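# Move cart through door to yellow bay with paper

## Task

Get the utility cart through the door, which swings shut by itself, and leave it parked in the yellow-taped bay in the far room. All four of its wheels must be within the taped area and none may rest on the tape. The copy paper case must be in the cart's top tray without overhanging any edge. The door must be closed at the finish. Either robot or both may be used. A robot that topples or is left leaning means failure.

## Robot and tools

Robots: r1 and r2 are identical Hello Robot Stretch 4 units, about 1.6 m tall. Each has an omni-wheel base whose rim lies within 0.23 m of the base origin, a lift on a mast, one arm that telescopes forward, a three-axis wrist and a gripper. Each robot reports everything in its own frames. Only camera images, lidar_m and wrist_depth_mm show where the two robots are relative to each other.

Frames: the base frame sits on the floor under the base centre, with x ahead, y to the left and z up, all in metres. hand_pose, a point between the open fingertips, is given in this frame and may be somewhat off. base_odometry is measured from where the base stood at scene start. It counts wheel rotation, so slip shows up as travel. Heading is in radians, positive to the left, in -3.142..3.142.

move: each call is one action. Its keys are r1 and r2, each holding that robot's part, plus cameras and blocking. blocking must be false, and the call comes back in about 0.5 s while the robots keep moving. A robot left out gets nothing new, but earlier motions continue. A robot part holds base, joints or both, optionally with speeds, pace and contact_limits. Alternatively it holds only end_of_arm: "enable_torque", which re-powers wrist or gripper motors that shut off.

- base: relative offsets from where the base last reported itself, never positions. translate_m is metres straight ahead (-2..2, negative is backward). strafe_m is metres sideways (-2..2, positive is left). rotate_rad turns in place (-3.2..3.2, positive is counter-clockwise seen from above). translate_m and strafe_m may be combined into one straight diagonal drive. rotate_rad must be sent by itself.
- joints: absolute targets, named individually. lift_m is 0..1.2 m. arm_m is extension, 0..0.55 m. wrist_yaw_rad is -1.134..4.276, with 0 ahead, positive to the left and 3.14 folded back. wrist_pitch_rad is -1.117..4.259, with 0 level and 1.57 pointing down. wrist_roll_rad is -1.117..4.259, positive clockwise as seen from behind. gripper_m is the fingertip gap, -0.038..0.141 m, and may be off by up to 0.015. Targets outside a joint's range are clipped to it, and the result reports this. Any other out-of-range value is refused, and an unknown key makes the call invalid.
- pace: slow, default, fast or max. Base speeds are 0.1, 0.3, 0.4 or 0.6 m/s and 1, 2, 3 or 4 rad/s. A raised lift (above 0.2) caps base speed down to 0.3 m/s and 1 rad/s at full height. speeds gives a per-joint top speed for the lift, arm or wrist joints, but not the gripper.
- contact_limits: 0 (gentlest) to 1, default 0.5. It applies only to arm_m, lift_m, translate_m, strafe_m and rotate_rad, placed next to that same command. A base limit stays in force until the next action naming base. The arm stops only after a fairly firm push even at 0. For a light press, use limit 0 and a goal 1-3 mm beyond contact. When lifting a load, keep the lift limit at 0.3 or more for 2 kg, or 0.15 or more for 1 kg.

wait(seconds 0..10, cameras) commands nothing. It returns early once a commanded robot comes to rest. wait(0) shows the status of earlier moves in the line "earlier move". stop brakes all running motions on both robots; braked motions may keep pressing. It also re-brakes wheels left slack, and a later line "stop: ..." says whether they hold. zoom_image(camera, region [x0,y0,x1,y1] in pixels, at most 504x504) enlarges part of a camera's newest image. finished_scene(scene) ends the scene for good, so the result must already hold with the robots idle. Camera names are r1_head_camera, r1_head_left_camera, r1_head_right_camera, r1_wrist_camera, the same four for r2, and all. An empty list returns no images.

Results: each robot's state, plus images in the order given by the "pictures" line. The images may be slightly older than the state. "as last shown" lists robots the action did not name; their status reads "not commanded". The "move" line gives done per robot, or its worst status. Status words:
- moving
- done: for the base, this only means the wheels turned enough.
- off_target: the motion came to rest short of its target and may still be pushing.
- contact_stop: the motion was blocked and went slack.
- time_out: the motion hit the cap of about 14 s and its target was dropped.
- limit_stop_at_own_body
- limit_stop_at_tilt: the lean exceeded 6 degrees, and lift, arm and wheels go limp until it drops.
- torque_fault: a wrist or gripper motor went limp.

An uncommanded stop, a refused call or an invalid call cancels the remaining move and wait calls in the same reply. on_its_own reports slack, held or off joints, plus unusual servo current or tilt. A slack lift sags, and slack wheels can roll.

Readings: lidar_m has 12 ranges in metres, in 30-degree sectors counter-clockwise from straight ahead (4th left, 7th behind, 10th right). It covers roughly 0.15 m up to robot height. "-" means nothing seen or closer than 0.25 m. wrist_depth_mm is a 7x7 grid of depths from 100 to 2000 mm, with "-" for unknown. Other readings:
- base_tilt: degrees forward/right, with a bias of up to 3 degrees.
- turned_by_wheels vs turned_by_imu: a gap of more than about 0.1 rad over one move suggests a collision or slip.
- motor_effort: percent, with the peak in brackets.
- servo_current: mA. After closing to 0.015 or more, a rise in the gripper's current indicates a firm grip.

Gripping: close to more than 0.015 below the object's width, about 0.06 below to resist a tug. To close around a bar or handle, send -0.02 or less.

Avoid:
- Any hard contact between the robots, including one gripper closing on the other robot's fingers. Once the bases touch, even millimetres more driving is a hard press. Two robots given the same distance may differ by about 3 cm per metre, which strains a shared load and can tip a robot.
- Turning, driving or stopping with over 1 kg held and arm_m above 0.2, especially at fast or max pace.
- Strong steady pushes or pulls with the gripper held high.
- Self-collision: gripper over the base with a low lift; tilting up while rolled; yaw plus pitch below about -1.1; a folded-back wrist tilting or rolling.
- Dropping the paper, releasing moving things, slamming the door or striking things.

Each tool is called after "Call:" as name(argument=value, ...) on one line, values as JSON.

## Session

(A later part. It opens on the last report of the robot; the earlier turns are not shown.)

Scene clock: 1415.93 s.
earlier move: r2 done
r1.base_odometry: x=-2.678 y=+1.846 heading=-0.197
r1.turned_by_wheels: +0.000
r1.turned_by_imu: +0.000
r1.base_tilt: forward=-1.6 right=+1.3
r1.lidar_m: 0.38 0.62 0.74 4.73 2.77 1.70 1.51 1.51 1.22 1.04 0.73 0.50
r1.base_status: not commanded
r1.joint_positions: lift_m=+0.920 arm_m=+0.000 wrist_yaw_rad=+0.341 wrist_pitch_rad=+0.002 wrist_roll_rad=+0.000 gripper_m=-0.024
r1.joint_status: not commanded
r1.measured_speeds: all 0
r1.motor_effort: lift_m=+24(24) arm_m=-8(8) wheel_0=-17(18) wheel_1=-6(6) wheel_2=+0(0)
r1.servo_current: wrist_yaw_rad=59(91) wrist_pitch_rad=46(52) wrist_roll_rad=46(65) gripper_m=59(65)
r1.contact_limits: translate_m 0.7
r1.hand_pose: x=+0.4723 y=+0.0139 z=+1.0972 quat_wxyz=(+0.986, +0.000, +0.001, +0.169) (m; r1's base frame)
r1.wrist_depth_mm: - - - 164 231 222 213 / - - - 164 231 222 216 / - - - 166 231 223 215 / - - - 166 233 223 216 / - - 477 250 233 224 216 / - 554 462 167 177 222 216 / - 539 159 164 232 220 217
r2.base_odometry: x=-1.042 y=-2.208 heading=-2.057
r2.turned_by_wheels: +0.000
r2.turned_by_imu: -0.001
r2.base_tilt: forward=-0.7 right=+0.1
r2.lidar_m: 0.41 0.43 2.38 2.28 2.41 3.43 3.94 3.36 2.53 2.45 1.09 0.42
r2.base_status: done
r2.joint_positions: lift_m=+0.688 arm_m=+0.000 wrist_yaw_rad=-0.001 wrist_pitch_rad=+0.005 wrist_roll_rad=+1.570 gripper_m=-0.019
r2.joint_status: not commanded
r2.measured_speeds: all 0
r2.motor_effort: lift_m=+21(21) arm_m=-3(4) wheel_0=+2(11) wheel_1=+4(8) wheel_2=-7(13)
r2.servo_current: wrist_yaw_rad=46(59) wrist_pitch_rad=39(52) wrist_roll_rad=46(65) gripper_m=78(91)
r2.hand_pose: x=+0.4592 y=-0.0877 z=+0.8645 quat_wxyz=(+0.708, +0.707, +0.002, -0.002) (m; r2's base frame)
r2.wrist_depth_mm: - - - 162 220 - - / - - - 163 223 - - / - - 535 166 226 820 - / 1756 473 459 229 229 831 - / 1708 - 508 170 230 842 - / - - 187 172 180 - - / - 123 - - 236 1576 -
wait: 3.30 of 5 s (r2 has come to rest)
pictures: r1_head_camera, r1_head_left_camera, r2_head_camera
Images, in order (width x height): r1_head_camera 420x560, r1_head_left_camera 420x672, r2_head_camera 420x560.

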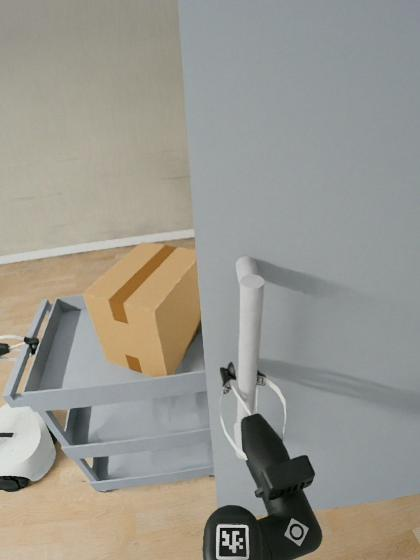

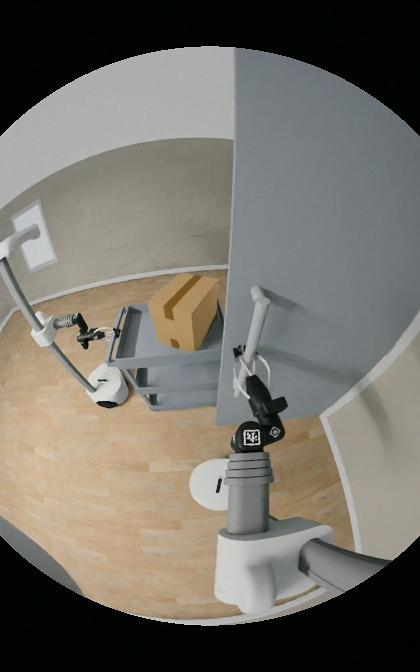

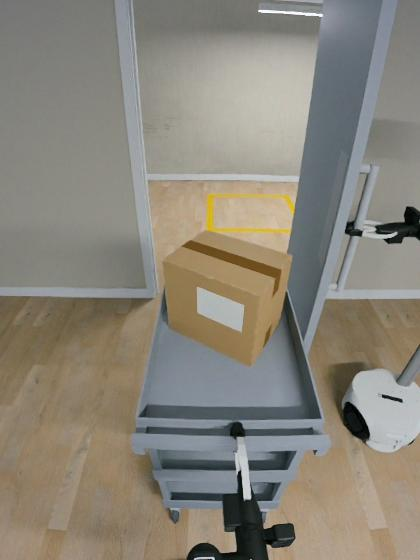

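Call:
move(blocking=false, r2={"base":{"translate_m":0.28,"strafe_m":-0.03},"pace":"slow"}, cameras=[])

Call:
wait(seconds=5, cameras=["r2_head_camera","r1_head_left_camera","r2_head_right_camera"])

Scene clock: 1423.47 s.
move: r2 moving
r1: as last shown
r1.lidar_m: 0.39 0.62 0.79 4.73 2.82 1.71 1.51 1.51 1.19 1.03 0.72 0.49
r1.servo_current: wrist_yaw_rad=59(85) wrist_pitch_rad=46(52) wrist_roll_rad=46(52) gripper_m=59(65)
r1.contact_limits: translate_m 0.7
r1.wrist_depth_mm: - - - 164 230 222 213 / - - - 165 232 222 216 / - - - 165 230 224 215 / - - - 166 232 224 215 / - - 480 249 233 224 216 / - 559 455 167 177 224 216 / - 549 166 163 231 220 218
r2.base_odometry: x=-1.049 y=-2.219 heading=-2.057
r2.turned_by_wheels: +0.000
r2.turned_by_imu: +0.001
r2.base_tilt: forward=-0.6 right=+0.1
r2.lidar_m: 0.41 0.41 2.33 2.27 2.44 3.44 3.92 3.31 2.54 2.45 1.08 0.41
r2.base_status: translate_m moving; strafe_m moving
r2.joint_positions: lift_m=+0.688 arm_m=+0.000 wrist_yaw_rad=-0.001 wrist_pitch_rad=+0.005 wrist_roll_rad=+1.570 gripper_m=-0.019
r2.joint_status: not commanded
r2.measured_speeds: translate_m=+0.050 strafe_m=-0.005 rotate_rad=+0.003 lift_m=+0.000 arm_m=+0.000 wrist_yaw_rad=-0.002 wrist_pitch_rad=+0.000 wrist_roll_rad=+0.000
r2.motor_effort: lift_m=+21(21) arm_m=-3(4) wheel_0=+2(7) wheel_1=+6(7) wheel_2=-14(14)
r2.servo_current: wrist_yaw_rad=46(52) wrist_pitch_rad=46(46) wrist_roll_rad=39(52) gripper_m=78(85)
r2.hand_pose: x=+0.4592 y=-0.0877 z=+0.8645 quat_wxyz=(+0.708, +0.707, +0.001, -0.002) (m; r2's base frame)
r2.wrist_depth_mm: - - - 162 220 - - / - - - 164 223 - - / - - 530 166 227 820 - / - 473 459 226 229 842 - / 1756 - 508 170 231 842 - / - 585 187 172 179 - - / - 123 - - 236 1576 -
pictures: none
No camera images: "cameras" was empty.

Scene clock: 1427.07 s.
earlier move: r2 done
r1.base_odometry: x=-2.678 y=+1.846 heading=-0.197
r1.turned_by_wheels: +0.000
r1.turned_by_imu: +0.000
r1.base_tilt: forward=-1.6 right=+1.3
r1.lidar_m: 0.40 0.61 0.88 4.73 2.85 1.72 1.50 1.52 1.21 1.05 0.76 0.48
r1.base_status: not commanded
r1.joint_positions: lift_m=+0.920 arm_m=+0.000 wrist_yaw_rad=+0.341 wrist_pitch_rad=+0.002 wrist_roll_rad=+0.000 gripper_m=-0.024
r1.joint_status: not commanded
r1.measured_speeds: all 0
r1.motor_effort: lift_m=+24(24) arm_m=-8(8) wheel_0=-17(18) wheel_1=-6(6) wheel_2=+0(0)
r1.servo_current: wrist_yaw_rad=59(91) wrist_pitch_rad=46(52) wrist_roll_rad=52(72) gripper_m=59(65)
r1.contact_limits: translate_m 0.7
r1.hand_pose: x=+0.4723 y=+0.0139 z=+1.0972 quat_wxyz=(+0.986, +0.000, +0.001, +0.169) (m; r1's base frame)
r1.wrist_depth_mm: - - - 164 231 221 214 / - - - 165 231 222 216 / - - - 165 230 224 213 / - - - 166 233 224 216 / - - - 249 234 224 216 / 715 - - 167 177 223 216 / 621 634 158 163 232 220 216
r2.base_odometry: x=-1.199 y=-2.442 heading=-2.057
r2.turned_by_wheels: +0.000
r2.turned_by_imu: +0.000
r2.base_tilt: forward=-0.7 right=+0.1
r2.lidar_m: 0.39 0.44 2.40 2.30 2.39 3.42 - 3.31 2.53 2.44 0.88 0.43
r2.base_status: done
r2.joint_positions: lift_m=+0.688 arm_m=+0.000 wrist_yaw_rad=-0.002 wrist_pitch_rad=+0.005 wrist_roll_rad=+1.570 gripper_m=-0.019
r2.joint_status: not commanded
r2.measured_speeds: all 0
r2.motor_effort: lift_m=+21(21) arm_m=-3(4) wheel_0=+4(9) wheel_1=+3(7) wheel_2=-8(14)
r2.servo_current: wrist_yaw_rad=46(65) wrist_pitch_rad=46(52) wrist_roll_rad=46(59) gripper_m=78(91)
r2.hand_pose: x=+0.4592 y=-0.0879 z=+0.8645 quat_wxyz=(+0.708, +0.707, +0.001, -0.002) (m; r2's base frame)
r2.wrist_depth_mm: - - - 157 214 - - / - - - 160 219 741 - / - - 504 163 222 820 - / - 480 459 167 226 842 - / - - 521 169 230 842 - / 1499 - 186 172 180 - - / - 123 - - - - -
wait: 3.60 of 5 s (r2 has come to rest)
pictures: r1_head_left_camera, r2_head_camera, r2_head_right_camera
Images, in order (width x height): r1_head_left_camera 420x672, r2_head_camera 420x560, r2_head_right_camera 420x672.

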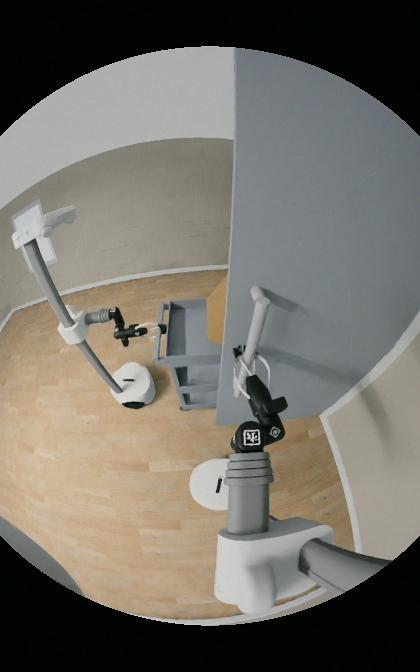

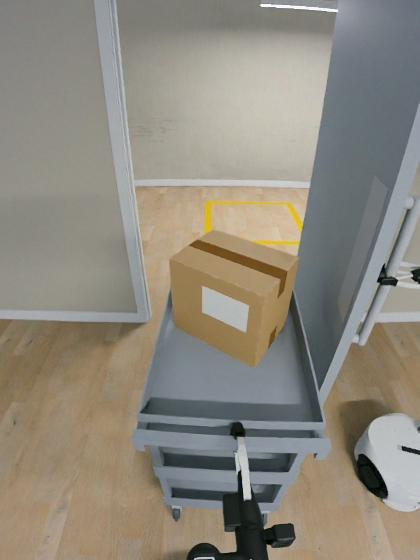

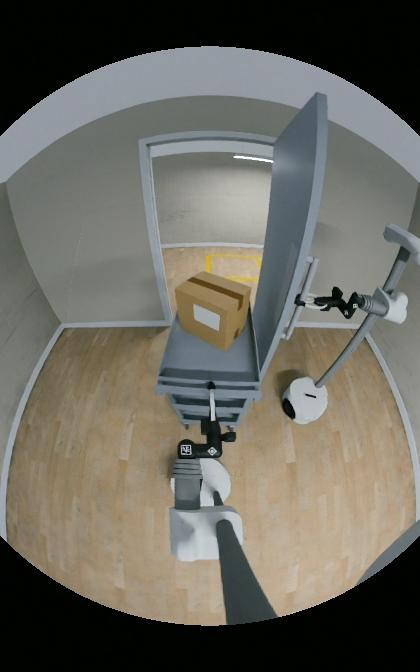

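Call:
zoom_image(camera="r2_head_camera", region=[260, 260, 420, 460])

Call:
zoom_image(camera="r2_head_right_camera", region=[130, 250, 340, 450])

Scaled by 2.520 from the camera's 420x560 image, which has a finer 1200x1600 frame.

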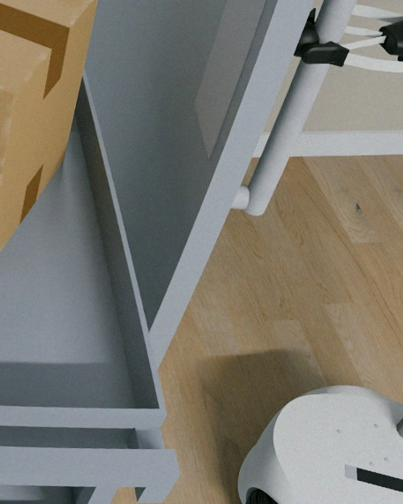

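Scaled by 2.400 from the camera's 420x672 image, which has a finer 600x960 frame.

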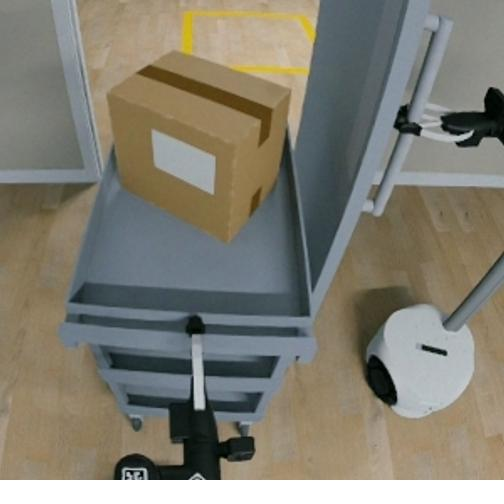

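Call:
move(blocking=false, r2={"base":{"translate_m":0.3,"strafe_m":-0.06},"pace":"slow"}, cameras=[])

Call:
wait(seconds=5, cameras=["r2_head_camera","r1_head_left_camera","r2_head_right_camera"])

Scene clock: 1448.70 s.
move: r2 moving
r1: as last shown
r1.lidar_m: 0.42 0.61 0.86 4.72 2.80 1.71 1.50 1.52 1.16 1.05 0.73 0.50
r1.servo_current: wrist_yaw_rad=59(72) wrist_pitch_rad=39(52) wrist_roll_rad=59(59) gripper_m=59(65)
r1.contact_limits: translate_m 0.7
r1.wrist_depth_mm: - - - 165 230 221 214 / - - - 164 233 222 216 / - - - 165 232 223 216 / - - - 166 233 223 216 / - - - 250 234 224 216 / 707 - - 167 177 223 216 / 627 640 159 164 232 220 216
r2.base_odometry: x=-1.207 y=-2.452 heading=-2.057
r2.turned_by_wheels: +0.000
r2.turned_by_imu: +0.000
r2.base_tilt: forward=-0.7 right=+0.1
r2.lidar_m: 0.39 0.43 2.36 2.31 2.45 3.44 - 3.35 2.53 2.44 0.88 0.40
r2.base_status: translate_m moving; strafe_m moving
r2.joint_positions: lift_m=+0.688 arm_m=+0.000 wrist_yaw_rad=-0.002 wrist_pitch_rad=+0.005 wrist_roll_rad=+1.570 gripper_m=-0.019
r2.joint_status: not commanded
r2.measured_speeds: translate_m=+0.049 strafe_m=-0.010 rotate_rad=+0.000 lift_m=+0.000 arm_m=+0.000 wrist_yaw_rad=+0.000 wrist_pitch_rad=+0.000 wrist_roll_rad=+0.000
r2.motor_effort: lift_m=+21(21) arm_m=-3(4) wheel_0=+4(9) wheel_1=+5(6) wheel_2=-10(13)
r2.servo_current: wrist_yaw_rad=46(52) wrist_pitch_rad=46(46) wrist_roll_rad=52(52) gripper_m=78(85)
r2.hand_pose: x=+0.4592 y=-0.0879 z=+0.8645 quat_wxyz=(+0.708, +0.707, +0.001, -0.002) (m; r2's base frame)
r2.wrist_depth_mm: - - - 156 213 - - / - - - 159 218 741 - / - - 504 163 221 809 - / - 480 462 166 226 831 - / - - 525 168 231 842 - / 1537 - 186 172 180 - - / - 123 - - - - -
pictures: none
No camera images: "cameras" was empty.

Scene clock: 1452.53 s.
earlier move: r2 done
r1.base_odometry: x=-2.678 y=+1.846 heading=-0.197
r1.turned_by_wheels: +0.000
r1.turned_by_imu: +0.000
r1.base_tilt: forward=-1.6 right=+1.3
r1.lidar_m: 0.39 0.70 0.88 4.74 2.79 1.70 1.50 1.51 1.20 1.02 0.74 0.50
r1.base_status: not commanded
r1.joint_positions: lift_m=+0.920 arm_m=+0.000 wrist_yaw_rad=+0.341 wrist_pitch_rad=+0.002 wrist_roll_rad=+0.000 gripper_m=-0.024
r1.joint_status: not commanded
r1.measured_speeds: all 0
r1.motor_effort: lift_m=+24(24) arm_m=-8(8) wheel_0=-18(18) wheel_1=-6(6) wheel_2=+0(0)
r1.servo_current: wrist_yaw_rad=39(91) wrist_pitch_rad=33(52) wrist_roll_rad=46(65) gripper_m=59(65)
r1.contact_limits: translate_m 0.7
r1.hand_pose: x=+0.4723 y=+0.0139 z=+1.0972 quat_wxyz=(+0.986, +0.000, +0.001, +0.169) (m; r1's base frame)
r1.wrist_depth_mm: - - - 164 231 222 214 / - - - 164 231 222 216 / - - - 166 230 223 215 / - - - 166 233 224 216 / - - - 249 233 223 216 / 627 640 654 167 177 223 217 / - - 166 163 231 220 216
r2.base_odometry: x=-1.392 y=-2.679 heading=-2.057
r2.turned_by_wheels: +0.000
r2.turned_by_imu: +0.002
r2.base_tilt: forward=-0.7 right=+0.1
r2.lidar_m: 0.41 0.44 2.11 2.35 2.47 3.51 - 3.26 2.47 0.77 0.50 0.42
r2.base_status: done
r2.joint_positions: lift_m=+0.688 arm_m=+0.000 wrist_yaw_rad=-0.001 wrist_pitch_rad=+0.005 wrist_roll_rad=+1.570 gripper_m=-0.019
r2.joint_status: not commanded
r2.measured_speeds: all 0
r2.motor_effort: lift_m=+21(21) arm_m=-4(4) wheel_0=+5(14) wheel_1=+5(7) wheel_2=-5(13)
r2.servo_current: wrist_yaw_rad=39(59) wrist_pitch_rad=39(52) wrist_roll_rad=46(65) gripper_m=85(85)
r2.hand_pose: x=+0.4592 y=-0.0877 z=+0.8645 quat_wxyz=(+0.708, +0.707, +0.002, -0.002) (m; r2's base frame)
r2.wrist_depth_mm: - - - 153 210 - - / - - - 157 215 788 - / - - 488 160 220 809 - / - 488 462 164 224 831 - / - - 530 168 230 - - / - - 187 172 179 - - / - 123 - - 240 - -
wait: 3.83 of 5 s (r2 has come to rest)
pictures: r1_head_left_camera, r2_head_camera, r2_head_right_camera
Images, in order (width x height): r1_head_left_camera 420x672, r2_head_camera 420x560, r2_head_right_camera 420x672.

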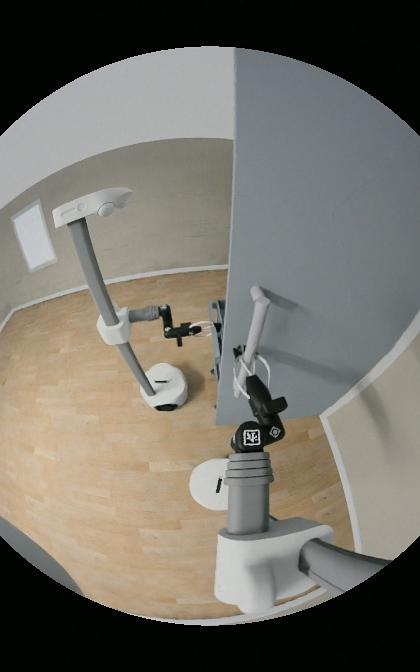

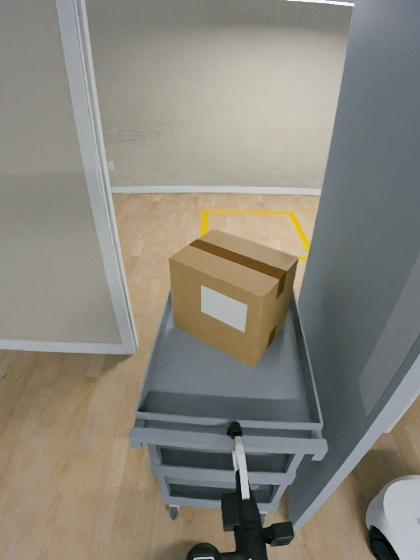

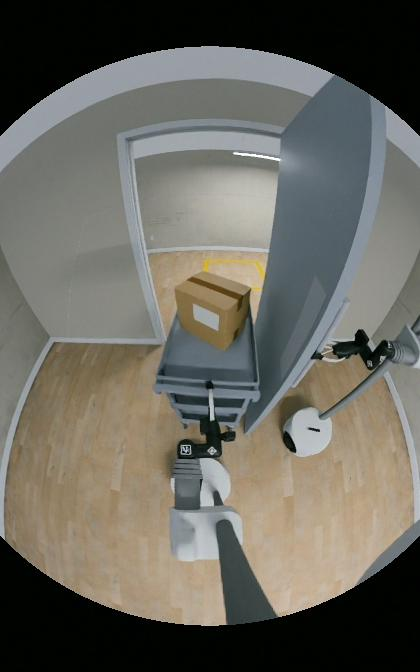

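Call:
move(blocking=false, r2={"base":{"translate_m":0.25,"strafe_m":-0.05},"pace":"slow"}, cameras=[])

Call:
wait(seconds=5, cameras=["r2_head_camera","r1_head_left_camera","r2_head_right_camera"])

Scene clock: 1466.27 s.
move: r2 moving
r1: as last shown
r1.base_tilt: forward=-1.5 right=+1.3
r1.lidar_m: 0.40 0.69 0.86 4.73 2.80 1.72 1.51 1.52 1.18 1.03 0.72 0.49
r1.joint_positions: lift_m=+0.920 arm_m=+0.000 wrist_yaw_rad=+0.340 wrist_pitch_rad=+0.002 wrist_roll_rad=+0.000 gripper_m=-0.024
r1.servo_current: wrist_yaw_rad=59(78) wrist_pitch_rad=39(52) wrist_roll_rad=39(59) gripper_m=52(65)
r1.contact_limits: translate_m 0.7
r1.wrist_depth_mm: - - - 164 230 221 213 / - - - 165 232 222 216 / - - - 166 230 224 214 / - - - 165 233 224 215 / - - - 250 233 224 216 / 609 634 640 167 177 222 217 / - - 166 163 231 220 216
r2.base_odometry: x=-1.400 y=-2.689 heading=-2.056
r2.turned_by_wheels: +0.001
r2.turned_by_imu: +0.001
r2.base_tilt: forward=-0.6 right=+0.0
r2.lidar_m: 0.39 0.44 2.11 2.34 2.48 3.55 - 3.26 2.48 0.72 0.54 0.43
r2.base_status: translate_m moving; strafe_m moving
r2.joint_positions: lift_m=+0.688 arm_m=+0.000 wrist_yaw_rad=-0.001 wrist_pitch_rad=+0.005 wrist_roll_rad=+1.570 gripper_m=-0.019
r2.joint_status: not commanded
r2.measured_speeds: translate_m=+0.049 strafe_m=-0.009 rotate_rad=-0.001 lift_m=+0.000 arm_m=+0.000 wrist_yaw_rad=+0.000 wrist_pitch_rad=+0.000 wrist_roll_rad=+0.000
r2.motor_effort: lift_m=+21(21) arm_m=-4(4) wheel_0=+6(13) wheel_1=+6(7) wheel_2=-9(11)
r2.servo_current: wrist_yaw_rad=39(52) wrist_pitch_rad=46(52) wrist_roll_rad=52(52) gripper_m=78(85)
r2.hand_pose: x=+0.4592 y=-0.0877 z=+0.8645 quat_wxyz=(+0.708, +0.707, +0.002, -0.002) (m; r2's base frame)
r2.wrist_depth_mm: - - - 153 210 - - / - - - 156 215 798 - / - - 488 160 220 809 - / - 484 466 164 225 831 - / - - 530 167 229 - - / - - 186 172 179 - - / - 125 - - - - -
pictures: none
No camera images: "cameras" was empty.

Scene clock: 1469.57 s.
earlier move: r2 done
r1.base_odometry: x=-2.678 y=+1.846 heading=-0.197
r1.turned_by_wheels: +0.000
r1.turned_by_imu: +0.000
r1.base_tilt: forward=-1.5 right=+1.3
r1.lidar_m: 0.40 0.62 3.82 4.73 2.82 1.72 1.51 1.52 1.20 1.03 0.73 0.51
r1.base_status: not commanded
r1.joint_positions: lift_m=+0.920 arm_m=+0.000 wrist_yaw_rad=+0.340 wrist_pitch_rad=+0.002 wrist_roll_rad=+0.000 gripper_m=-0.024
r1.joint_status: not commanded
r1.measured_speeds: all 0
r1.motor_effort: lift_m=+24(24) arm_m=-8(9) wheel_0=-18(18) wheel_1=-6(6) wheel_2=+0(0)
r1.servo_current: wrist_yaw_rad=59(85) wrist_pitch_rad=39(52) wrist_roll_rad=52(78) gripper_m=65(65)
r1.contact_limits: translate_m 0.7
r1.hand_pose: x=+0.4723 y=+0.0139 z=+1.0972 quat_wxyz=(+0.986, +0.000, +0.001, +0.169) (m; r1's base frame)
r1.wrist_depth_mm: - 492 - 164 230 221 214 / - 496 - 165 233 222 216 / - 500 - 165 230 223 215 / - 492 - 166 233 224 216 / - 500 - 250 234 224 216 / - 496 580 167 177 222 217 / - 466 165 163 233 220 217
r2.base_odometry: x=-1.553 y=-2.876 heading=-2.056
r2.turned_by_wheels: +0.000
r2.turned_by_imu: +0.001
r2.base_tilt: forward=-0.7 right=+0.1
r2.lidar_m: 0.36 0.44 1.73 2.36 2.54 3.63 - 3.20 2.43 0.51 0.34 0.41
r2.base_status: done
r2.joint_positions: lift_m=+0.688 arm_m=+0.000 wrist_yaw_rad=-0.001 wrist_pitch_rad=+0.005 wrist_roll_rad=+1.570 gripper_m=-0.019
r2.joint_status: not commanded
r2.measured_speeds: all 0
r2.motor_effort: lift_m=+21(21) arm_m=-3(4) wheel_0=+5(13) wheel_1=+5(7) wheel_2=-5(11)
r2.servo_current: wrist_yaw_rad=39(59) wrist_pitch_rad=46(52) wrist_roll_rad=59(65) gripper_m=78(91)
r2.hand_pose: x=+0.4592 y=-0.0877 z=+0.8645 quat_wxyz=(+0.708, +0.707, +0.002, -0.002) (m; r2's base frame)
r2.wrist_depth_mm: - - - 153 210 1537 - / - - - 156 215 798 - / - - 492 160 219 798 - / - 484 466 164 224 820 - / - - 530 168 229 - - / - - 187 172 179 - - / - - - - 240 1618 -
wait: 3.30 of 5 s (r2 has come to rest)
pictures: r1_head_left_camera, r2_head_camera, r2_head_right_camera
Images, in order (width x height): r1_head_left_camera 420x672, r2_head_camera 420x560, r2_head_right_camera 420x672.

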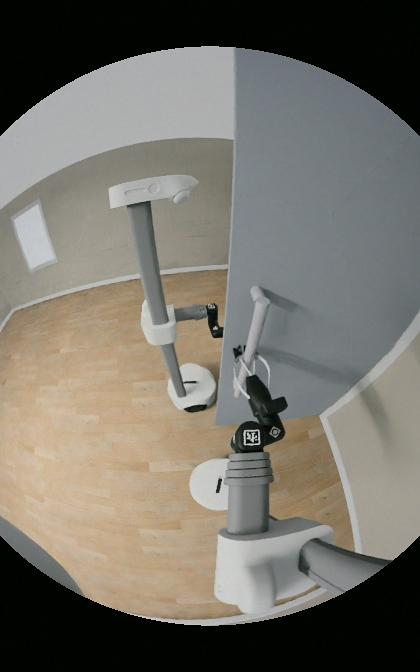

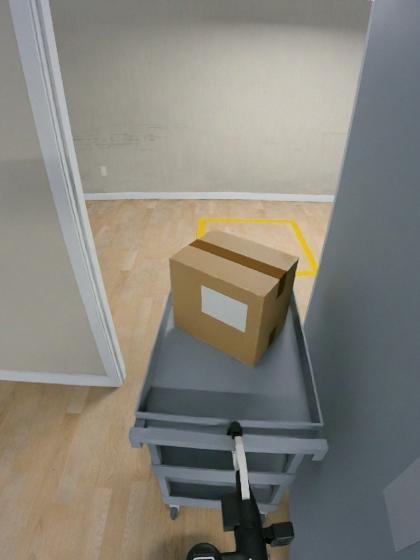

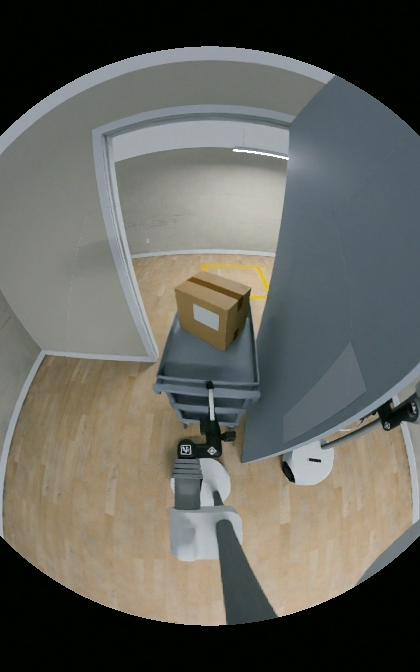

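Call:
move(blocking=false, r2={"base":{"translate_m":0.25,"strafe_m":0.0},"pace":"slow"}, cameras=[])

Call:
wait(seconds=5, cameras=["r2_head_camera","r1_head_left_camera","r2_head_right_camera"])

Scene clock: 1477.00 s.
move: r2 moving
r1: as last shown
r1.base_tilt: forward=-1.6 right=+1.3
r1.lidar_m: 0.41 0.62 3.86 4.73 2.81 1.71 1.52 1.52 1.18 1.03 0.72 0.47
r1.motor_effort: lift_m=+24(24) arm_m=-8(8) wheel_0=-17(18) wheel_1=-6(6) wheel_2=+0(0)
r1.servo_current: wrist_yaw_rad=65(72) wrist_pitch_rad=39(46) wrist_roll_rad=39(59) gripper_m=59(65)
r1.contact_limits: translate_m 0.7
r1.wrist_depth_mm: - 488 - 164 231 222 213 / - 492 - 165 232 222 215 / - 492 - 166 231 223 215 / - 492 - 166 234 224 216 / - 496 - 250 233 224 216 / - 488 564 166 177 222 216 / - 466 166 163 232 220 216
r2.base_odometry: x=-1.559 y=-2.887 heading=-2.056
r2.turned_by_wheels: +0.000
r2.turned_by_imu: +0.001
r2.base_tilt: forward=-0.7 right=+0.0
r2.lidar_m: 0.41 0.41 1.69 2.39 2.51 3.61 - 3.22 2.43 0.50 0.31 0.41
r2.base_status: translate_m moving; strafe_m moving
r2.joint_positions: lift_m=+0.688 arm_m=+0.000 wrist_yaw_rad=-0.001 wrist_pitch_rad=+0.005 wrist_roll_rad=+1.570 gripper_m=-0.019
r2.joint_status: not commanded
r2.measured_speeds: translate_m=+0.048 strafe_m=+0.000 rotate_rad=+0.000 lift_m=+0.000 arm_m=+0.000 wrist_yaw_rad=+0.000 wrist_pitch_rad=+0.000 wrist_roll_rad=+0.000
r2.motor_effort: lift_m=+21(21) arm_m=-4(4) wheel_0=+4(12) wheel_1=+6(9) wheel_2=-10(12)
r2.servo_current: wrist_yaw_rad=39(52) wrist_pitch_rad=46(52) wrist_roll_rad=39(52) gripper_m=85(85)
r2.hand_pose: x=+0.4592 y=-0.0877 z=+0.8645 quat_wxyz=(+0.708, +0.707, +0.002, -0.002) (m; r2's base frame)
r2.wrist_depth_mm: - - - 154 211 1537 - / - - - 156 216 750 - / - - 492 160 220 809 - / - 484 466 164 224 820 - / - - 525 168 230 - - / - - 187 171 179 - - / - - - - - 1708 -
pictures: none
No camera images: "cameras" was empty.

Scene clock: 1480.27 s.
earlier move: r2 done
r1.base_odometry: x=-2.678 y=+1.846 heading=-0.197
r1.turned_by_wheels: +0.000
r1.turned_by_imu: +0.000
r1.base_tilt: forward=-1.6 right=+1.3
r1.lidar_m: 0.41 0.81 3.83 4.72 2.80 1.70 1.52 1.52 1.14 1.04 0.72 0.50
r1.base_status: not commanded
r1.joint_positions: lift_m=+0.920 arm_m=+0.000 wrist_yaw_rad=+0.340 wrist_pitch_rad=+0.002 wrist_roll_rad=+0.000 gripper_m=-0.024
r1.joint_status: not commanded
r1.measured_speeds: all 0
r1.motor_effort: lift_m=+24(24) arm_m=-8(8) wheel_0=-17(18) wheel_1=-6(6) wheel_2=+0(0)
r1.servo_current: wrist_yaw_rad=72(91) wrist_pitch_rad=39(52) wrist_roll_rad=39(72) gripper_m=65(65)
r1.contact_limits: translate_m 0.7
r1.hand_pose: x=+0.4723 y=+0.0139 z=+1.0972 quat_wxyz=(+0.986, +0.000, +0.001, +0.169) (m; r1's base frame)
r1.wrist_depth_mm: - - - 164 232 221 214 / - - - 164 232 223 215 / - - - 165 230 224 214 / - - - 166 234 224 216 / - - - 250 234 224 217 / - - - 167 177 223 216 / - - 166 163 232 220 216
r2.base_odometry: x=-1.670 y=-3.097 heading=-2.056
r2.turned_by_wheels: +0.000
r2.turned_by_imu: -0.001
r2.base_tilt: forward=-0.7 right=+0.1
r2.lidar_m: 0.42 0.43 1.35 2.38 2.52 3.57 - 3.24 0.31 0.30 0.36 0.42
r2.base_status: done
r2.joint_positions: lift_m=+0.688 arm_m=+0.000 wrist_yaw_rad=-0.002 wrist_pitch_rad=+0.005 wrist_roll_rad=+1.570 gripper_m=-0.019
r2.joint_status: not commanded
r2.measured_speeds: all 0
r2.motor_effort: lift_m=+21(21) arm_m=-4(4) wheel_0=+2(12) wheel_1=+3(9) wheel_2=-8(12)
r2.servo_current: wrist_yaw_rad=52(59) wrist_pitch_rad=39(52) wrist_roll_rad=46(72) gripper_m=78(91)
r2.hand_pose: x=+0.4592 y=-0.0879 z=+0.8645 quat_wxyz=(+0.708, +0.707, +0.001, -0.002) (m; r2's base frame)
r2.wrist_depth_mm: - - - 147 204 1537 - / - - 569 151 210 - - / - 496 455 155 216 809 - / - 504 473 162 222 831 - / - - 549 167 229 - - / - - 186 171 181 - - / - - - - 244 1708 492
wait: 3.27 of 5 s (r2 has come to rest)
pictures: r1_head_left_camera, r2_head_camera, r2_head_right_camera
Images, in order (width x height): r1_head_left_camera 420x672, r2_head_camera 420x560, r2_head_right_camera 420x672.

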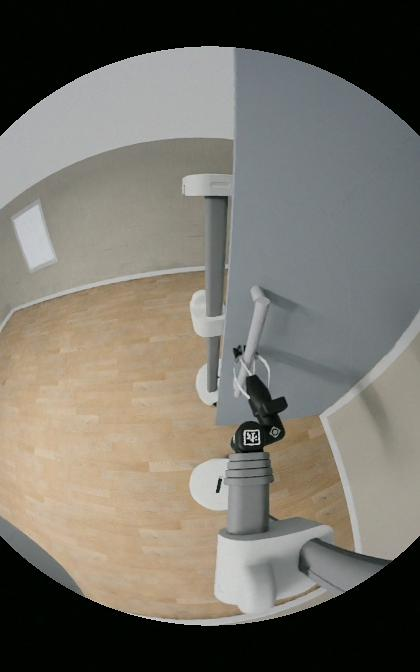

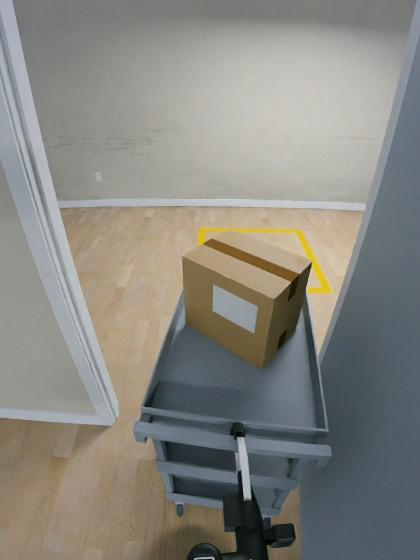

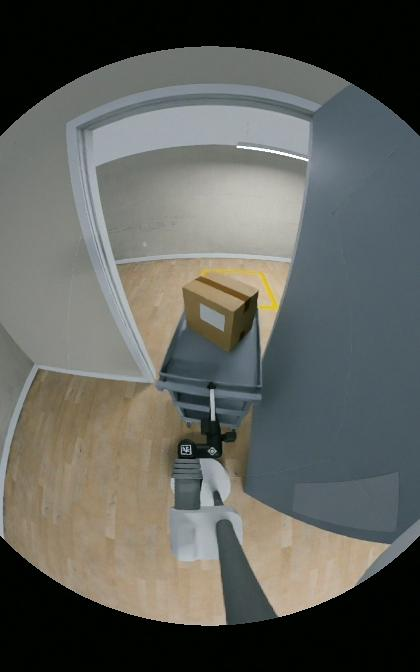

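Call:
move(blocking=false, r2={"base":{"translate_m":0.14,"strafe_m":0.01},"pace":"slow"}, cameras=[])

Call:
wait(seconds=3, cameras=["r2_head_camera"])

Scene clock: 1494.13 s.
move: r2 moving
r1: as last shown
r1.base_tilt: forward=-1.5 right=+1.3
r1.lidar_m: 0.39 3.21 3.84 4.73 2.81 1.71 1.51 1.51 1.19 1.03 0.73 0.48
r1.servo_current: wrist_yaw_rad=85(85) wrist_pitch_rad=46(52) wrist_roll_rad=46(52) gripper_m=59(65)
r1.contact_limits: translate_m 0.7
r1.wrist_depth_mm: - - - 164 232 222 213 / - - - 165 232 223 216 / - - - 166 232 223 216 / - - - 166 233 224 215 / - - - 250 233 223 216 / - - - 167 177 224 216 / - - 166 163 231 219 216
r2.base_odometry: x=-1.675 y=-3.108 heading=-2.056
r2.turned_by_wheels: +0.000
r2.turned_by_imu: +0.000
r2.base_tilt: forward=-0.7 right=+0.1
r2.lidar_m: 0.41 0.46 1.36 2.37 2.54 3.57 - 3.22 0.31 0.32 0.37 0.41
r2.base_status: translate_m moving; strafe_m moving
r2.joint_positions: lift_m=+0.688 arm_m=+0.000 wrist_yaw_rad=-0.002 wrist_pitch_rad=+0.005 wrist_roll_rad=+1.570 gripper_m=-0.019
r2.joint_status: not commanded
r2.measured_speeds: translate_m=+0.049 strafe_m=+0.003 rotate_rad=-0.001 lift_m=+0.000 arm_m=+0.000 wrist_yaw_rad=+0.000 wrist_pitch_rad=+0.000 wrist_roll_rad=+0.000
r2.motor_effort: lift_m=+21(21) arm_m=-3(4) wheel_0=+8(8) wheel_1=+6(8) wheel_2=-11(13)
r2.servo_current: wrist_yaw_rad=46(59) wrist_pitch_rad=52(52) wrist_roll_rad=46(65) gripper_m=85(91)
r2.hand_pose: x=+0.4592 y=-0.0879 z=+0.8645 quat_wxyz=(+0.708, +0.707, +0.001, -0.002) (m; r2's base frame)
r2.wrist_depth_mm: - - - 146 204 1576 - / - - 564 151 208 - - / - 473 455 154 215 809 - / - 500 477 161 223 831 - / - - 549 167 229 - - / - - 186 171 181 - - / - - - - 244 1661 492
pictures: none
No camera images: "cameras" was empty.

Scene clock: 1496.30 s.
earlier move: r2 done
r1.base_odometry: x=-2.678 y=+1.846 heading=-0.197
r1.turned_by_wheels: +0.000
r1.turned_by_imu: +0.000
r1.base_tilt: forward=-1.6 right=+1.3
r1.lidar_m: 0.39 3.19 3.86 4.73 2.82 1.71 1.49 1.52 1.20 1.03 0.74 0.47
r1.base_status: not commanded
r1.joint_positions: lift_m=+0.920 arm_m=+0.000 wrist_yaw_rad=+0.340 wrist_pitch_rad=+0.002 wrist_roll_rad=+0.000 gripper_m=-0.024
r1.joint_status: not commanded
r1.measured_speeds: all 0
r1.motor_effort: lift_m=+24(24) arm_m=-8(8) wheel_0=-17(18) wheel_1=-6(6) wheel_2=+0(0)
r1.servo_current: wrist_yaw_rad=72(85) wrist_pitch_rad=39(52) wrist_roll_rad=39(59) gripper_m=65(65)
r1.contact_limits: translate_m 0.7
r1.hand_pose: x=+0.4723 y=+0.0139 z=+1.0972 quat_wxyz=(+0.986, +0.000, +0.001, +0.169) (m; r1's base frame)
r1.wrist_depth_mm: - - - 163 231 222 214 / - - - 164 232 222 215 / - - - 166 231 223 214 / - - - 166 233 224 216 / - - - 249 235 224 216 / - - - 167 177 224 216 / - - 166 163 232 220 216
r2.base_odometry: x=-1.726 y=-3.225 heading=-2.057
r2.turned_by_wheels: +0.000
r2.turned_by_imu: +0.000
r2.base_tilt: forward=-0.7 right=+0.1
r2.lidar_m: 0.39 0.45 1.15 2.33 2.49 3.54 - 3.83 0.35 0.34 0.39 0.41
r2.base_status: done
r2.joint_positions: lift_m=+0.688 arm_m=+0.000 wrist_yaw_rad=-0.002 wrist_pitch_rad=+0.005 wrist_roll_rad=+1.570 gripper_m=-0.019
r2.joint_status: not commanded
r2.measured_speeds: all 0
r2.motor_effort: lift_m=+21(21) arm_m=-3(4) wheel_0=+1(8) wheel_1=+4(9) wheel_2=-7(14)
r2.servo_current: wrist_yaw_rad=52(65) wrist_pitch_rad=52(52) wrist_roll_rad=46(65) gripper_m=85(91)
r2.hand_pose: x=+0.4591 y=-0.0879 z=+0.8645 quat_wxyz=(+0.708, +0.707, +0.001, -0.002) (m; r2's base frame)
r2.wrist_depth_mm: - - - 138 196 1336 - / - - 517 144 202 - - / - 459 442 150 210 - - / - - 488 158 219 820 - / - - 580 165 228 - - / - - 187 171 181 - - / - - - - - 1708 492
wait: 2.17 of 3 s (r2 has come to rest)
pictures: r2_head_camera
Images, in order (width x height): r2_head_camera 420x560.

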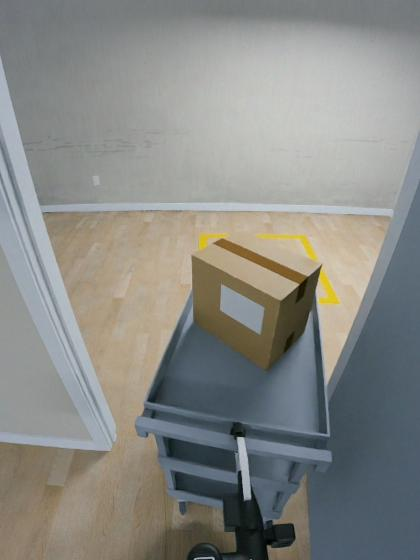

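Call:
move(blocking=false, r2={"base":{"translate_m":0.25,"strafe_m":-0.075},"pace":"slow"}, cameras=[])

Call:
wait(seconds=4, cameras=["r2_head_camera","r2_head_right_camera"])

Scene clock: 1505.67 s.
move: r2 moving
r1: as last shown
r1.lidar_m: 0.40 3.21 3.88 4.73 2.80 1.71 1.52 1.52 1.19 1.02 0.71 0.47
r1.servo_current: wrist_yaw_rad=72(72) wrist_pitch_rad=39(46) wrist_roll_rad=59(85) gripper_m=59(65)
r1.contact_limits: translate_m 0.7
r1.wrist_depth_mm: - - - 164 231 222 213 / - - - 165 232 222 215 / - - - 166 231 223 216 / - - - 166 235 224 216 / - - - 250 232 224 216 / - - - 167 177 224 216 / - - 166 163 233 220 216
r2.base_odometry: x=-1.735 y=-3.235 heading=-2.056
r2.turned_by_wheels: +0.000
r2.turned_by_imu: +0.001
r2.base_tilt: forward=-0.7 right=+0.1
r2.lidar_m: 0.40 0.47 1.15 2.35 2.51 3.55 - 3.95 0.33 0.35 0.41 0.41
r2.base_status: translate_m moving; strafe_m moving
r2.joint_positions: lift_m=+0.688 arm_m=+0.000 wrist_yaw_rad=-0.002 wrist_pitch_rad=+0.005 wrist_roll_rad=+1.570 gripper_m=-0.019
r2.joint_status: not commanded
r2.measured_speeds: translate_m=+0.050 strafe_m=-0.015 rotate_rad=+0.002 lift_m=+0.000 arm_m=+0.000 wrist_yaw_rad=+0.000 wrist_pitch_rad=+0.000 wrist_roll_rad=+0.000
r2.motor_effort: lift_m=+21(21) arm_m=-3(4) wheel_0=+8(8) wheel_1=+6(6) wheel_2=-11(12)
r2.servo_current: wrist_yaw_rad=46(52) wrist_pitch_rad=46(52) wrist_roll_rad=46(52) gripper_m=85(85)
r2.hand_pose: x=+0.4591 y=-0.0879 z=+0.8645 quat_wxyz=(+0.708, +0.707, +0.001, -0.002) (m; r2's base frame)
r2.wrist_depth_mm: - - - 138 193 - - / - - 512 143 201 - - / - 455 442 148 209 - - / - - 488 158 219 809 - / - - 580 165 228 - - / - - 186 171 180 - - / - - - - - 1661 488
pictures: none
No camera images: "cameras" was empty.

Scene clock: 1509.00 s.
earlier move: r2 done
r1.base_odometry: x=-2.678 y=+1.846 heading=-0.197
r1.turned_by_wheels: +0.000
r1.turned_by_imu: +0.000
r1.base_tilt: forward=-1.6 right=+1.3
r1.lidar_m: 0.39 3.23 3.81 4.74 2.83 1.73 1.48 1.51 1.19 1.04 0.73 0.50
r1.base_status: not commanded
r1.joint_positions: lift_m=+0.920 arm_m=+0.000 wrist_yaw_rad=+0.340 wrist_pitch_rad=+0.002 wrist_roll_rad=+0.000 gripper_m=-0.024
r1.joint_status: not commanded
r1.measured_speeds: all 0
r1.motor_effort: lift_m=+24(24) arm_m=-8(8) wheel_0=-17(18) wheel_1=-6(6) wheel_2=+0(0)
r1.servo_current: wrist_yaw_rad=65(85) wrist_pitch_rad=39(52) wrist_roll_rad=46(85) gripper_m=52(72)
r1.contact_limits: translate_m 0.7
r1.hand_pose: x=+0.4723 y=+0.0139 z=+1.0972 quat_wxyz=(+0.986, +0.000, +0.001, +0.169) (m; r1's base frame)
r1.wrist_depth_mm: - - - 164 231 220 213 / - - - 164 231 222 216 / - - - 166 230 224 215 / - - - 166 233 224 216 / - - - 250 234 224 216 / - - - 167 178 223 216 / - - 166 164 232 220 217
r2.base_odometry: x=-1.909 y=-3.411 heading=-2.056
r2.turned_by_wheels: +0.000
r2.turned_by_imu: +0.002
r2.base_tilt: forward=-0.7 right=+0.0
r2.lidar_m: 0.41 0.47 0.74 2.41 2.57 3.64 - 0.43 0.32 0.31 0.37 0.41
r2.base_status: done
r2.joint_positions: lift_m=+0.688 arm_m=+0.000 wrist_yaw_rad=+0.000 wrist_pitch_rad=+0.005 wrist_roll_rad=+1.570 gripper_m=-0.019
r2.joint_status: not commanded
r2.measured_speeds: all 0
r2.motor_effort: lift_m=+21(21) arm_m=-3(4) wheel_0=+7(13) wheel_1=+5(8) wheel_2=-4(12)
r2.servo_current: wrist_yaw_rad=46(59) wrist_pitch_rad=39(52) wrist_roll_rad=39(59) gripper_m=72(91)
r2.hand_pose: x=+0.4593 y=-0.0873 z=+0.8645 quat_wxyz=(+0.708, +0.707, +0.002, -0.002) (m; r2's base frame)
r2.wrist_depth_mm: - - - 138 195 732 - / - - 521 144 203 - - / - 445 445 149 211 - - / - - 484 158 218 809 - / - - 574 165 228 - - / - - 187 170 180 - - / - - - - - 1708 496
wait: 3.33 of 4 s (r2 has come to rest)
pictures: r2_head_camera, r2_head_right_camera
Images, in order (width x height): r2_head_camera 420x560, r2_head_right_camera 420x672.

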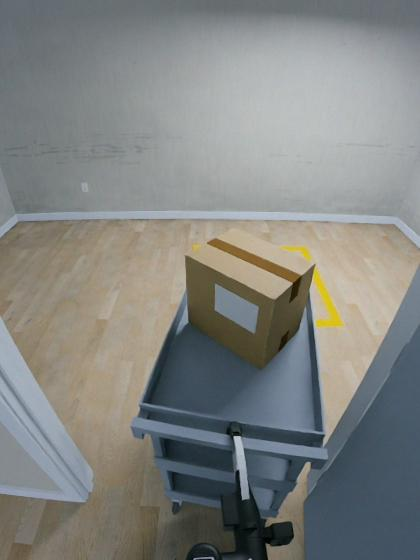

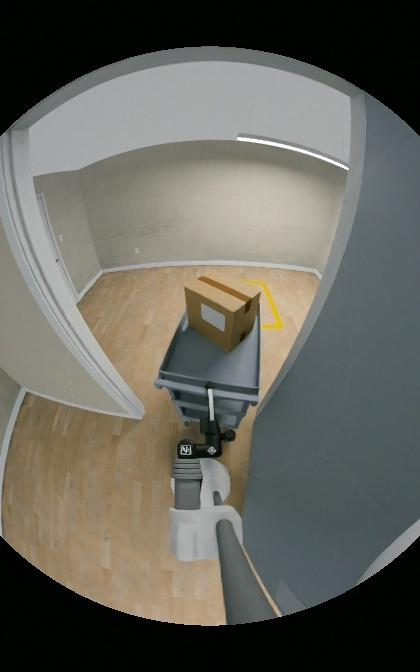

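Call:
move(blocking=false, r2={"base":{"translate_m":0.3,"strafe_m":-0.04},"pace":"slow"}, cameras=[])

Call:
wait(seconds=4, cameras=["r2_head_camera","r2_head_right_camera"])

Scene clock: 1513.87 s.
move: r2 moving
r1: as last shown
r1.base_tilt: forward=-1.5 right=+1.3
r1.lidar_m: 0.40 3.18 3.84 4.73 2.82 1.73 1.50 1.52 1.17 1.04 0.73 0.48
r1.servo_current: wrist_yaw_rad=39(72) wrist_pitch_rad=46(46) wrist_roll_rad=13(59) gripper_m=59(65)
r1.contact_limits: translate_m 0.7
r1.wrist_depth_mm: - - - 164 230 221 214 / - - - 165 232 222 216 / - - - 165 231 224 215 / - - - 165 233 224 215 / - - - 251 234 224 216 / - - - 167 177 223 216 / - - 166 163 232 220 217
r2.base_odometry: x=-1.916 y=-3.421 heading=-2.056
r2.turned_by_wheels: +0.000
r2.turned_by_imu: +0.001
r2.base_tilt: forward=-0.7 right=+0.1
r2.lidar_m: 0.43 0.47 0.77 2.41 2.57 3.65 - 0.42 0.32 0.31 0.36 0.40
r2.base_status: translate_m moving; strafe_m moving
r2.joint_positions: lift_m=+0.688 arm_m=+0.000 wrist_yaw_rad=+0.000 wrist_pitch_rad=+0.005 wrist_roll_rad=+1.570 gripper_m=-0.019
r2.joint_status: not commanded
r2.measured_speeds: translate_m=+0.049 strafe_m=-0.007 rotate_rad=-0.001 lift_m=+0.000 arm_m=+0.000 wrist_yaw_rad=+0.000 wrist_pitch_rad=+0.000 wrist_roll_rad=+0.000
r2.motor_effort: lift_m=+21(21) arm_m=-4(4) wheel_0=+11(12) wheel_1=+7(7) wheel_2=-10(11)
r2.servo_current: wrist_yaw_rad=52(52) wrist_pitch_rad=46(52) wrist_roll_rad=46(65) gripper_m=78(85)
r2.hand_pose: x=+0.4593 y=-0.0873 z=+0.8645 quat_wxyz=(+0.708, +0.707, +0.002, -0.002) (m; r2's base frame)
r2.wrist_depth_mm: - - - 139 195 1366 - / - - 525 144 202 - - / - 449 449 150 210 - - / - - 484 158 219 809 - / - - 574 165 228 - - / - - 186 170 178 - - / - - - - 247 1708 496
pictures: none
No camera images: "cameras" was empty.

Scene clock: 1517.67 s.
earlier move: r2 done
r1.base_odometry: x=-2.678 y=+1.846 heading=-0.197
r1.turned_by_wheels: +0.000
r1.turned_by_imu: +0.000
r1.base_tilt: forward=-1.5 right=+1.3
r1.lidar_m: 0.40 3.24 3.84 4.71 2.82 1.70 1.51 1.53 1.18 1.04 0.70 0.50
r1.base_status: not commanded
r1.joint_positions: lift_m=+0.920 arm_m=+0.000 wrist_yaw_rad=+0.340 wrist_pitch_rad=+0.002 wrist_roll_rad=+0.000 gripper_m=-0.024
r1.joint_status: not commanded
r1.measured_speeds: all 0
r1.motor_effort: lift_m=+24(24) arm_m=-8(9) wheel_0=-18(18) wheel_1=-6(6) wheel_2=+0(0)
r1.servo_current: wrist_yaw_rad=39(85) wrist_pitch_rad=39(52) wrist_roll_rad=39(72) gripper_m=59(65)
r1.contact_limits: translate_m 0.7
r1.hand_pose: x=+0.4723 y=+0.0139 z=+1.0972 quat_wxyz=(+0.986, +0.000, +0.001, +0.169) (m; r1's base frame)
r1.wrist_depth_mm: - - - 164 230 221 213 / - - - 164 231 223 215 / - - - 165 231 222 216 / - - - 166 232 224 215 / - - - 249 233 224 216 / - - - 167 177 222 216 / - - 166 163 232 220 216
r2.base_odometry: x=-2.084 y=-3.658 heading=-2.056
r2.turned_by_wheels: +0.000
r2.turned_by_imu: +0.000
r2.base_tilt: forward=-0.7 right=+0.1
r2.lidar_m: 0.41 0.47 0.61 1.05 2.55 3.66 0.84 0.44 0.34 0.35 0.40 0.40
r2.base_status: done
r2.joint_positions: lift_m=+0.688 arm_m=+0.000 wrist_yaw_rad=-0.001 wrist_pitch_rad=+0.005 wrist_roll_rad=+1.570 gripper_m=-0.019
r2.joint_status: not commanded
r2.measured_speeds: all 0
r2.motor_effort: lift_m=+21(21) arm_m=-4(4) wheel_0=+4(12) wheel_1=+5(8) wheel_2=-8(12)
r2.servo_current: wrist_yaw_rad=52(59) wrist_pitch_rad=46(52) wrist_roll_rad=46(65) gripper_m=78(85)
r2.hand_pose: x=+0.4592 y=-0.0877 z=+0.8645 quat_wxyz=(+0.708, +0.707, +0.001, -0.002) (m; r2's base frame)
r2.wrist_depth_mm: - - - 139 195 732 - / - - 517 144 202 - - / - 459 439 150 211 - - / - - 492 159 218 809 - / - - 580 165 228 - - / - - 186 171 180 - - / - - - - - 1661 492
wait: 3.80 of 4 s (r2 has come to rest)
pictures: r2_head_camera, r2_head_right_camera
Images, in order (width x height): r2_head_camera 420x560, r2_head_right_camera 420x672.

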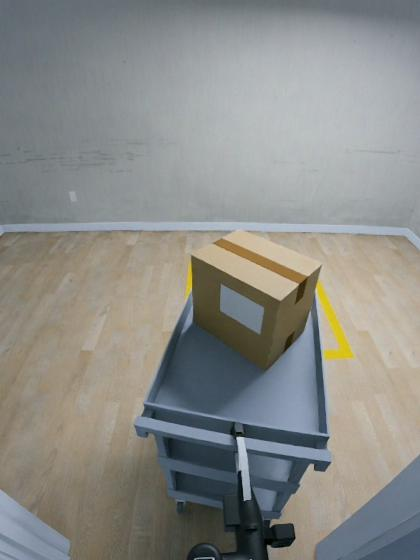

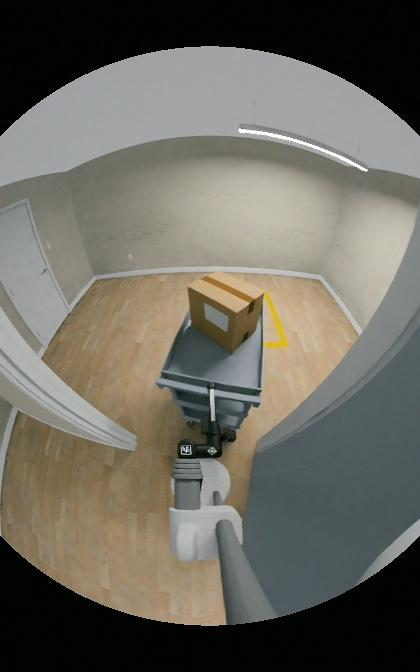

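Call:
move(blocking=false, r2={"base":{"translate_m":0.4,"strafe_m":-0.06},"pace":"slow"}, cameras=[])

Call:
wait(seconds=6, cameras=["r2_head_camera","r2_head_right_camera"])

Scene clock: 1531.87 s.
move: r2 moving
r1: as last shown
r1.base_tilt: forward=-1.6 right=+1.3
r1.lidar_m: 0.41 3.21 3.88 4.72 2.80 1.70 1.49 1.53 1.17 1.05 0.74 0.50
r1.motor_effort: lift_m=+24(24) arm_m=-8(8) wheel_0=-17(18) wheel_1=-6(6) wheel_2=+0(0)
r1.servo_current: wrist_yaw_rad=72(72) wrist_pitch_rad=46(46) wrist_roll_rad=72(72) gripper_m=59(72)
r1.contact_limits: translate_m 0.7
r1.wrist_depth_mm: - - - 164 230 221 214 / - - - 165 232 222 216 / - - - 165 231 224 214 / - - - 165 233 224 215 / - - - 249 234 224 216 / - - - 166 177 223 216 / - - 166 163 232 220 217
r2.base_odometry: x=-2.092 y=-3.668 heading=-2.056
r2.turned_by_wheels: +0.000
r2.turned_by_imu: +0.000
r2.base_tilt: forward=-0.7 right=+0.1
r2.lidar_m: 0.41 0.49 0.60 1.00 2.59 3.70 0.83 0.42 0.33 0.32 0.40 0.42
r2.base_status: translate_m moving; strafe_m moving
r2.joint_positions: lift_m=+0.688 arm_m=+0.000 wrist_yaw_rad=-0.001 wrist_pitch_rad=+0.005 wrist_roll_rad=+1.570 gripper_m=-0.019
r2.joint_status: not commanded
r2.measured_speeds: translate_m=+0.050 strafe_m=-0.007 rotate_rad=+0.001 lift_m=+0.000 arm_m=+0.000 wrist_yaw_rad=+0.000 wrist_pitch_rad=+0.000 wrist_roll_rad=+0.000
r2.motor_effort: lift_m=+21(21) arm_m=-3(4) wheel_0=+4(10) wheel_1=+6(8) wheel_2=-12(14)
r2.servo_current: wrist_yaw_rad=46(59) wrist_pitch_rad=39(46) wrist_roll_rad=39(52) gripper_m=78(91)
r2.hand_pose: x=+0.4592 y=-0.0877 z=+0.8645 quat_wxyz=(+0.708, +0.707, +0.001, -0.002) (m; r2's base frame)
r2.wrist_depth_mm: - - - 138 195 1308 - / - - 521 143 202 - - / - 459 439 149 210 - - / - - 488 158 218 820 - / - - 585 165 228 - - / - - 187 171 181 - - / - - - - - 1708 492
pictures: none
No camera images: "cameras" was empty.

Scene clock: 1536.67 s.
earlier move: r2 done
r1.base_odometry: x=-2.678 y=+1.846 heading=-0.197
r1.turned_by_wheels: +0.000
r1.turned_by_imu: +0.000
r1.base_tilt: forward=-1.5 right=+1.3
r1.lidar_m: 0.38 3.22 3.89 4.74 2.81 1.72 1.51 1.51 1.20 1.04 0.75 0.51
r1.base_status: not commanded
r1.joint_positions: lift_m=+0.920 arm_m=+0.000 wrist_yaw_rad=+0.340 wrist_pitch_rad=+0.002 wrist_roll_rad=+0.000 gripper_m=-0.024
r1.joint_status: not commanded
r1.measured_speeds: all 0
r1.motor_effort: lift_m=+24(24) arm_m=-8(8) wheel_0=-17(18) wheel_1=-6(6) wheel_2=+0(0)
r1.servo_current: wrist_yaw_rad=59(85) wrist_pitch_rad=33(52) wrist_roll_rad=46(78) gripper_m=65(72)
r1.contact_limits: translate_m 0.7
r1.hand_pose: x=+0.4723 y=+0.0139 z=+1.0972 quat_wxyz=(+0.986, +0.000, +0.001, +0.169) (m; r1's base frame)
r1.wrist_depth_mm: - - - 163 231 221 214 / - - - 165 233 222 216 / - - - 166 231 223 215 / - - - 166 234 224 215 / - - - 249 233 224 216 / - - - 167 177 222 216 / - - 165 163 232 220 216
r2.base_odometry: x=-2.323 y=-3.983 heading=-2.056
r2.turned_by_wheels: +0.000
r2.turned_by_imu: +0.000
r2.base_tilt: forward=-0.6 right=+0.1
r2.lidar_m: 0.42 0.49 2.55 0.59 2.71 3.72 0.86 0.45 0.39 0.41 2.39 0.41
r2.base_status: done
r2.joint_positions: lift_m=+0.688 arm_m=+0.000 wrist_yaw_rad=-0.001 wrist_pitch_rad=+0.005 wrist_roll_rad=+1.570 gripper_m=-0.019
r2.joint_status: not commanded
r2.measured_speeds: all 0
r2.motor_effort: lift_m=+21(21) arm_m=-3(4) wheel_0=+3(10) wheel_1=+3(8) wheel_2=-7(14)
r2.servo_current: wrist_yaw_rad=39(59) wrist_pitch_rad=46(52) wrist_roll_rad=39(65) gripper_m=78(91)
r2.hand_pose: x=+0.4592 y=-0.0877 z=+0.8645 quat_wxyz=(+0.708, +0.707, +0.001, -0.002) (m; r2's base frame)
r2.wrist_depth_mm: - - - 133 189 - - / - - 488 139 198 - - / - 442 439 145 208 - - / - - 504 154 217 - - / - - 603 163 227 - - / - - 187 171 180 1618 - / - - - - - 1661 477
wait: 4.80 of 6 s (r2 has come to rest)
pictures: r2_head_camera, r2_head_right_camera
Images, in order (width x height): r2_head_camera 420x560, r2_head_right_camera 420x672.

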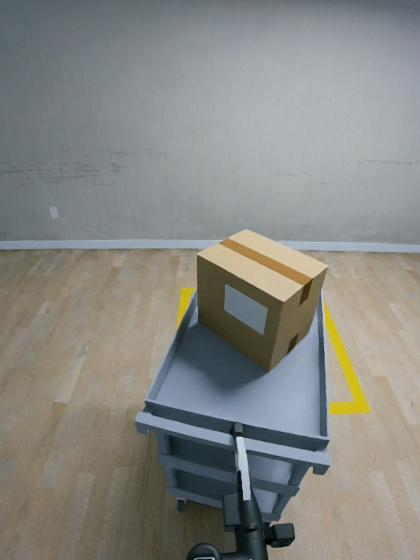

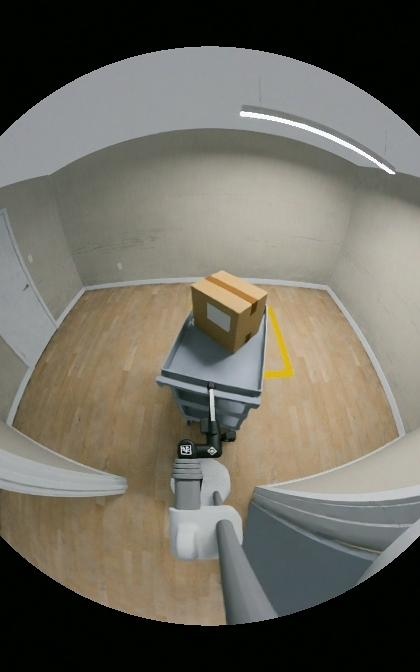

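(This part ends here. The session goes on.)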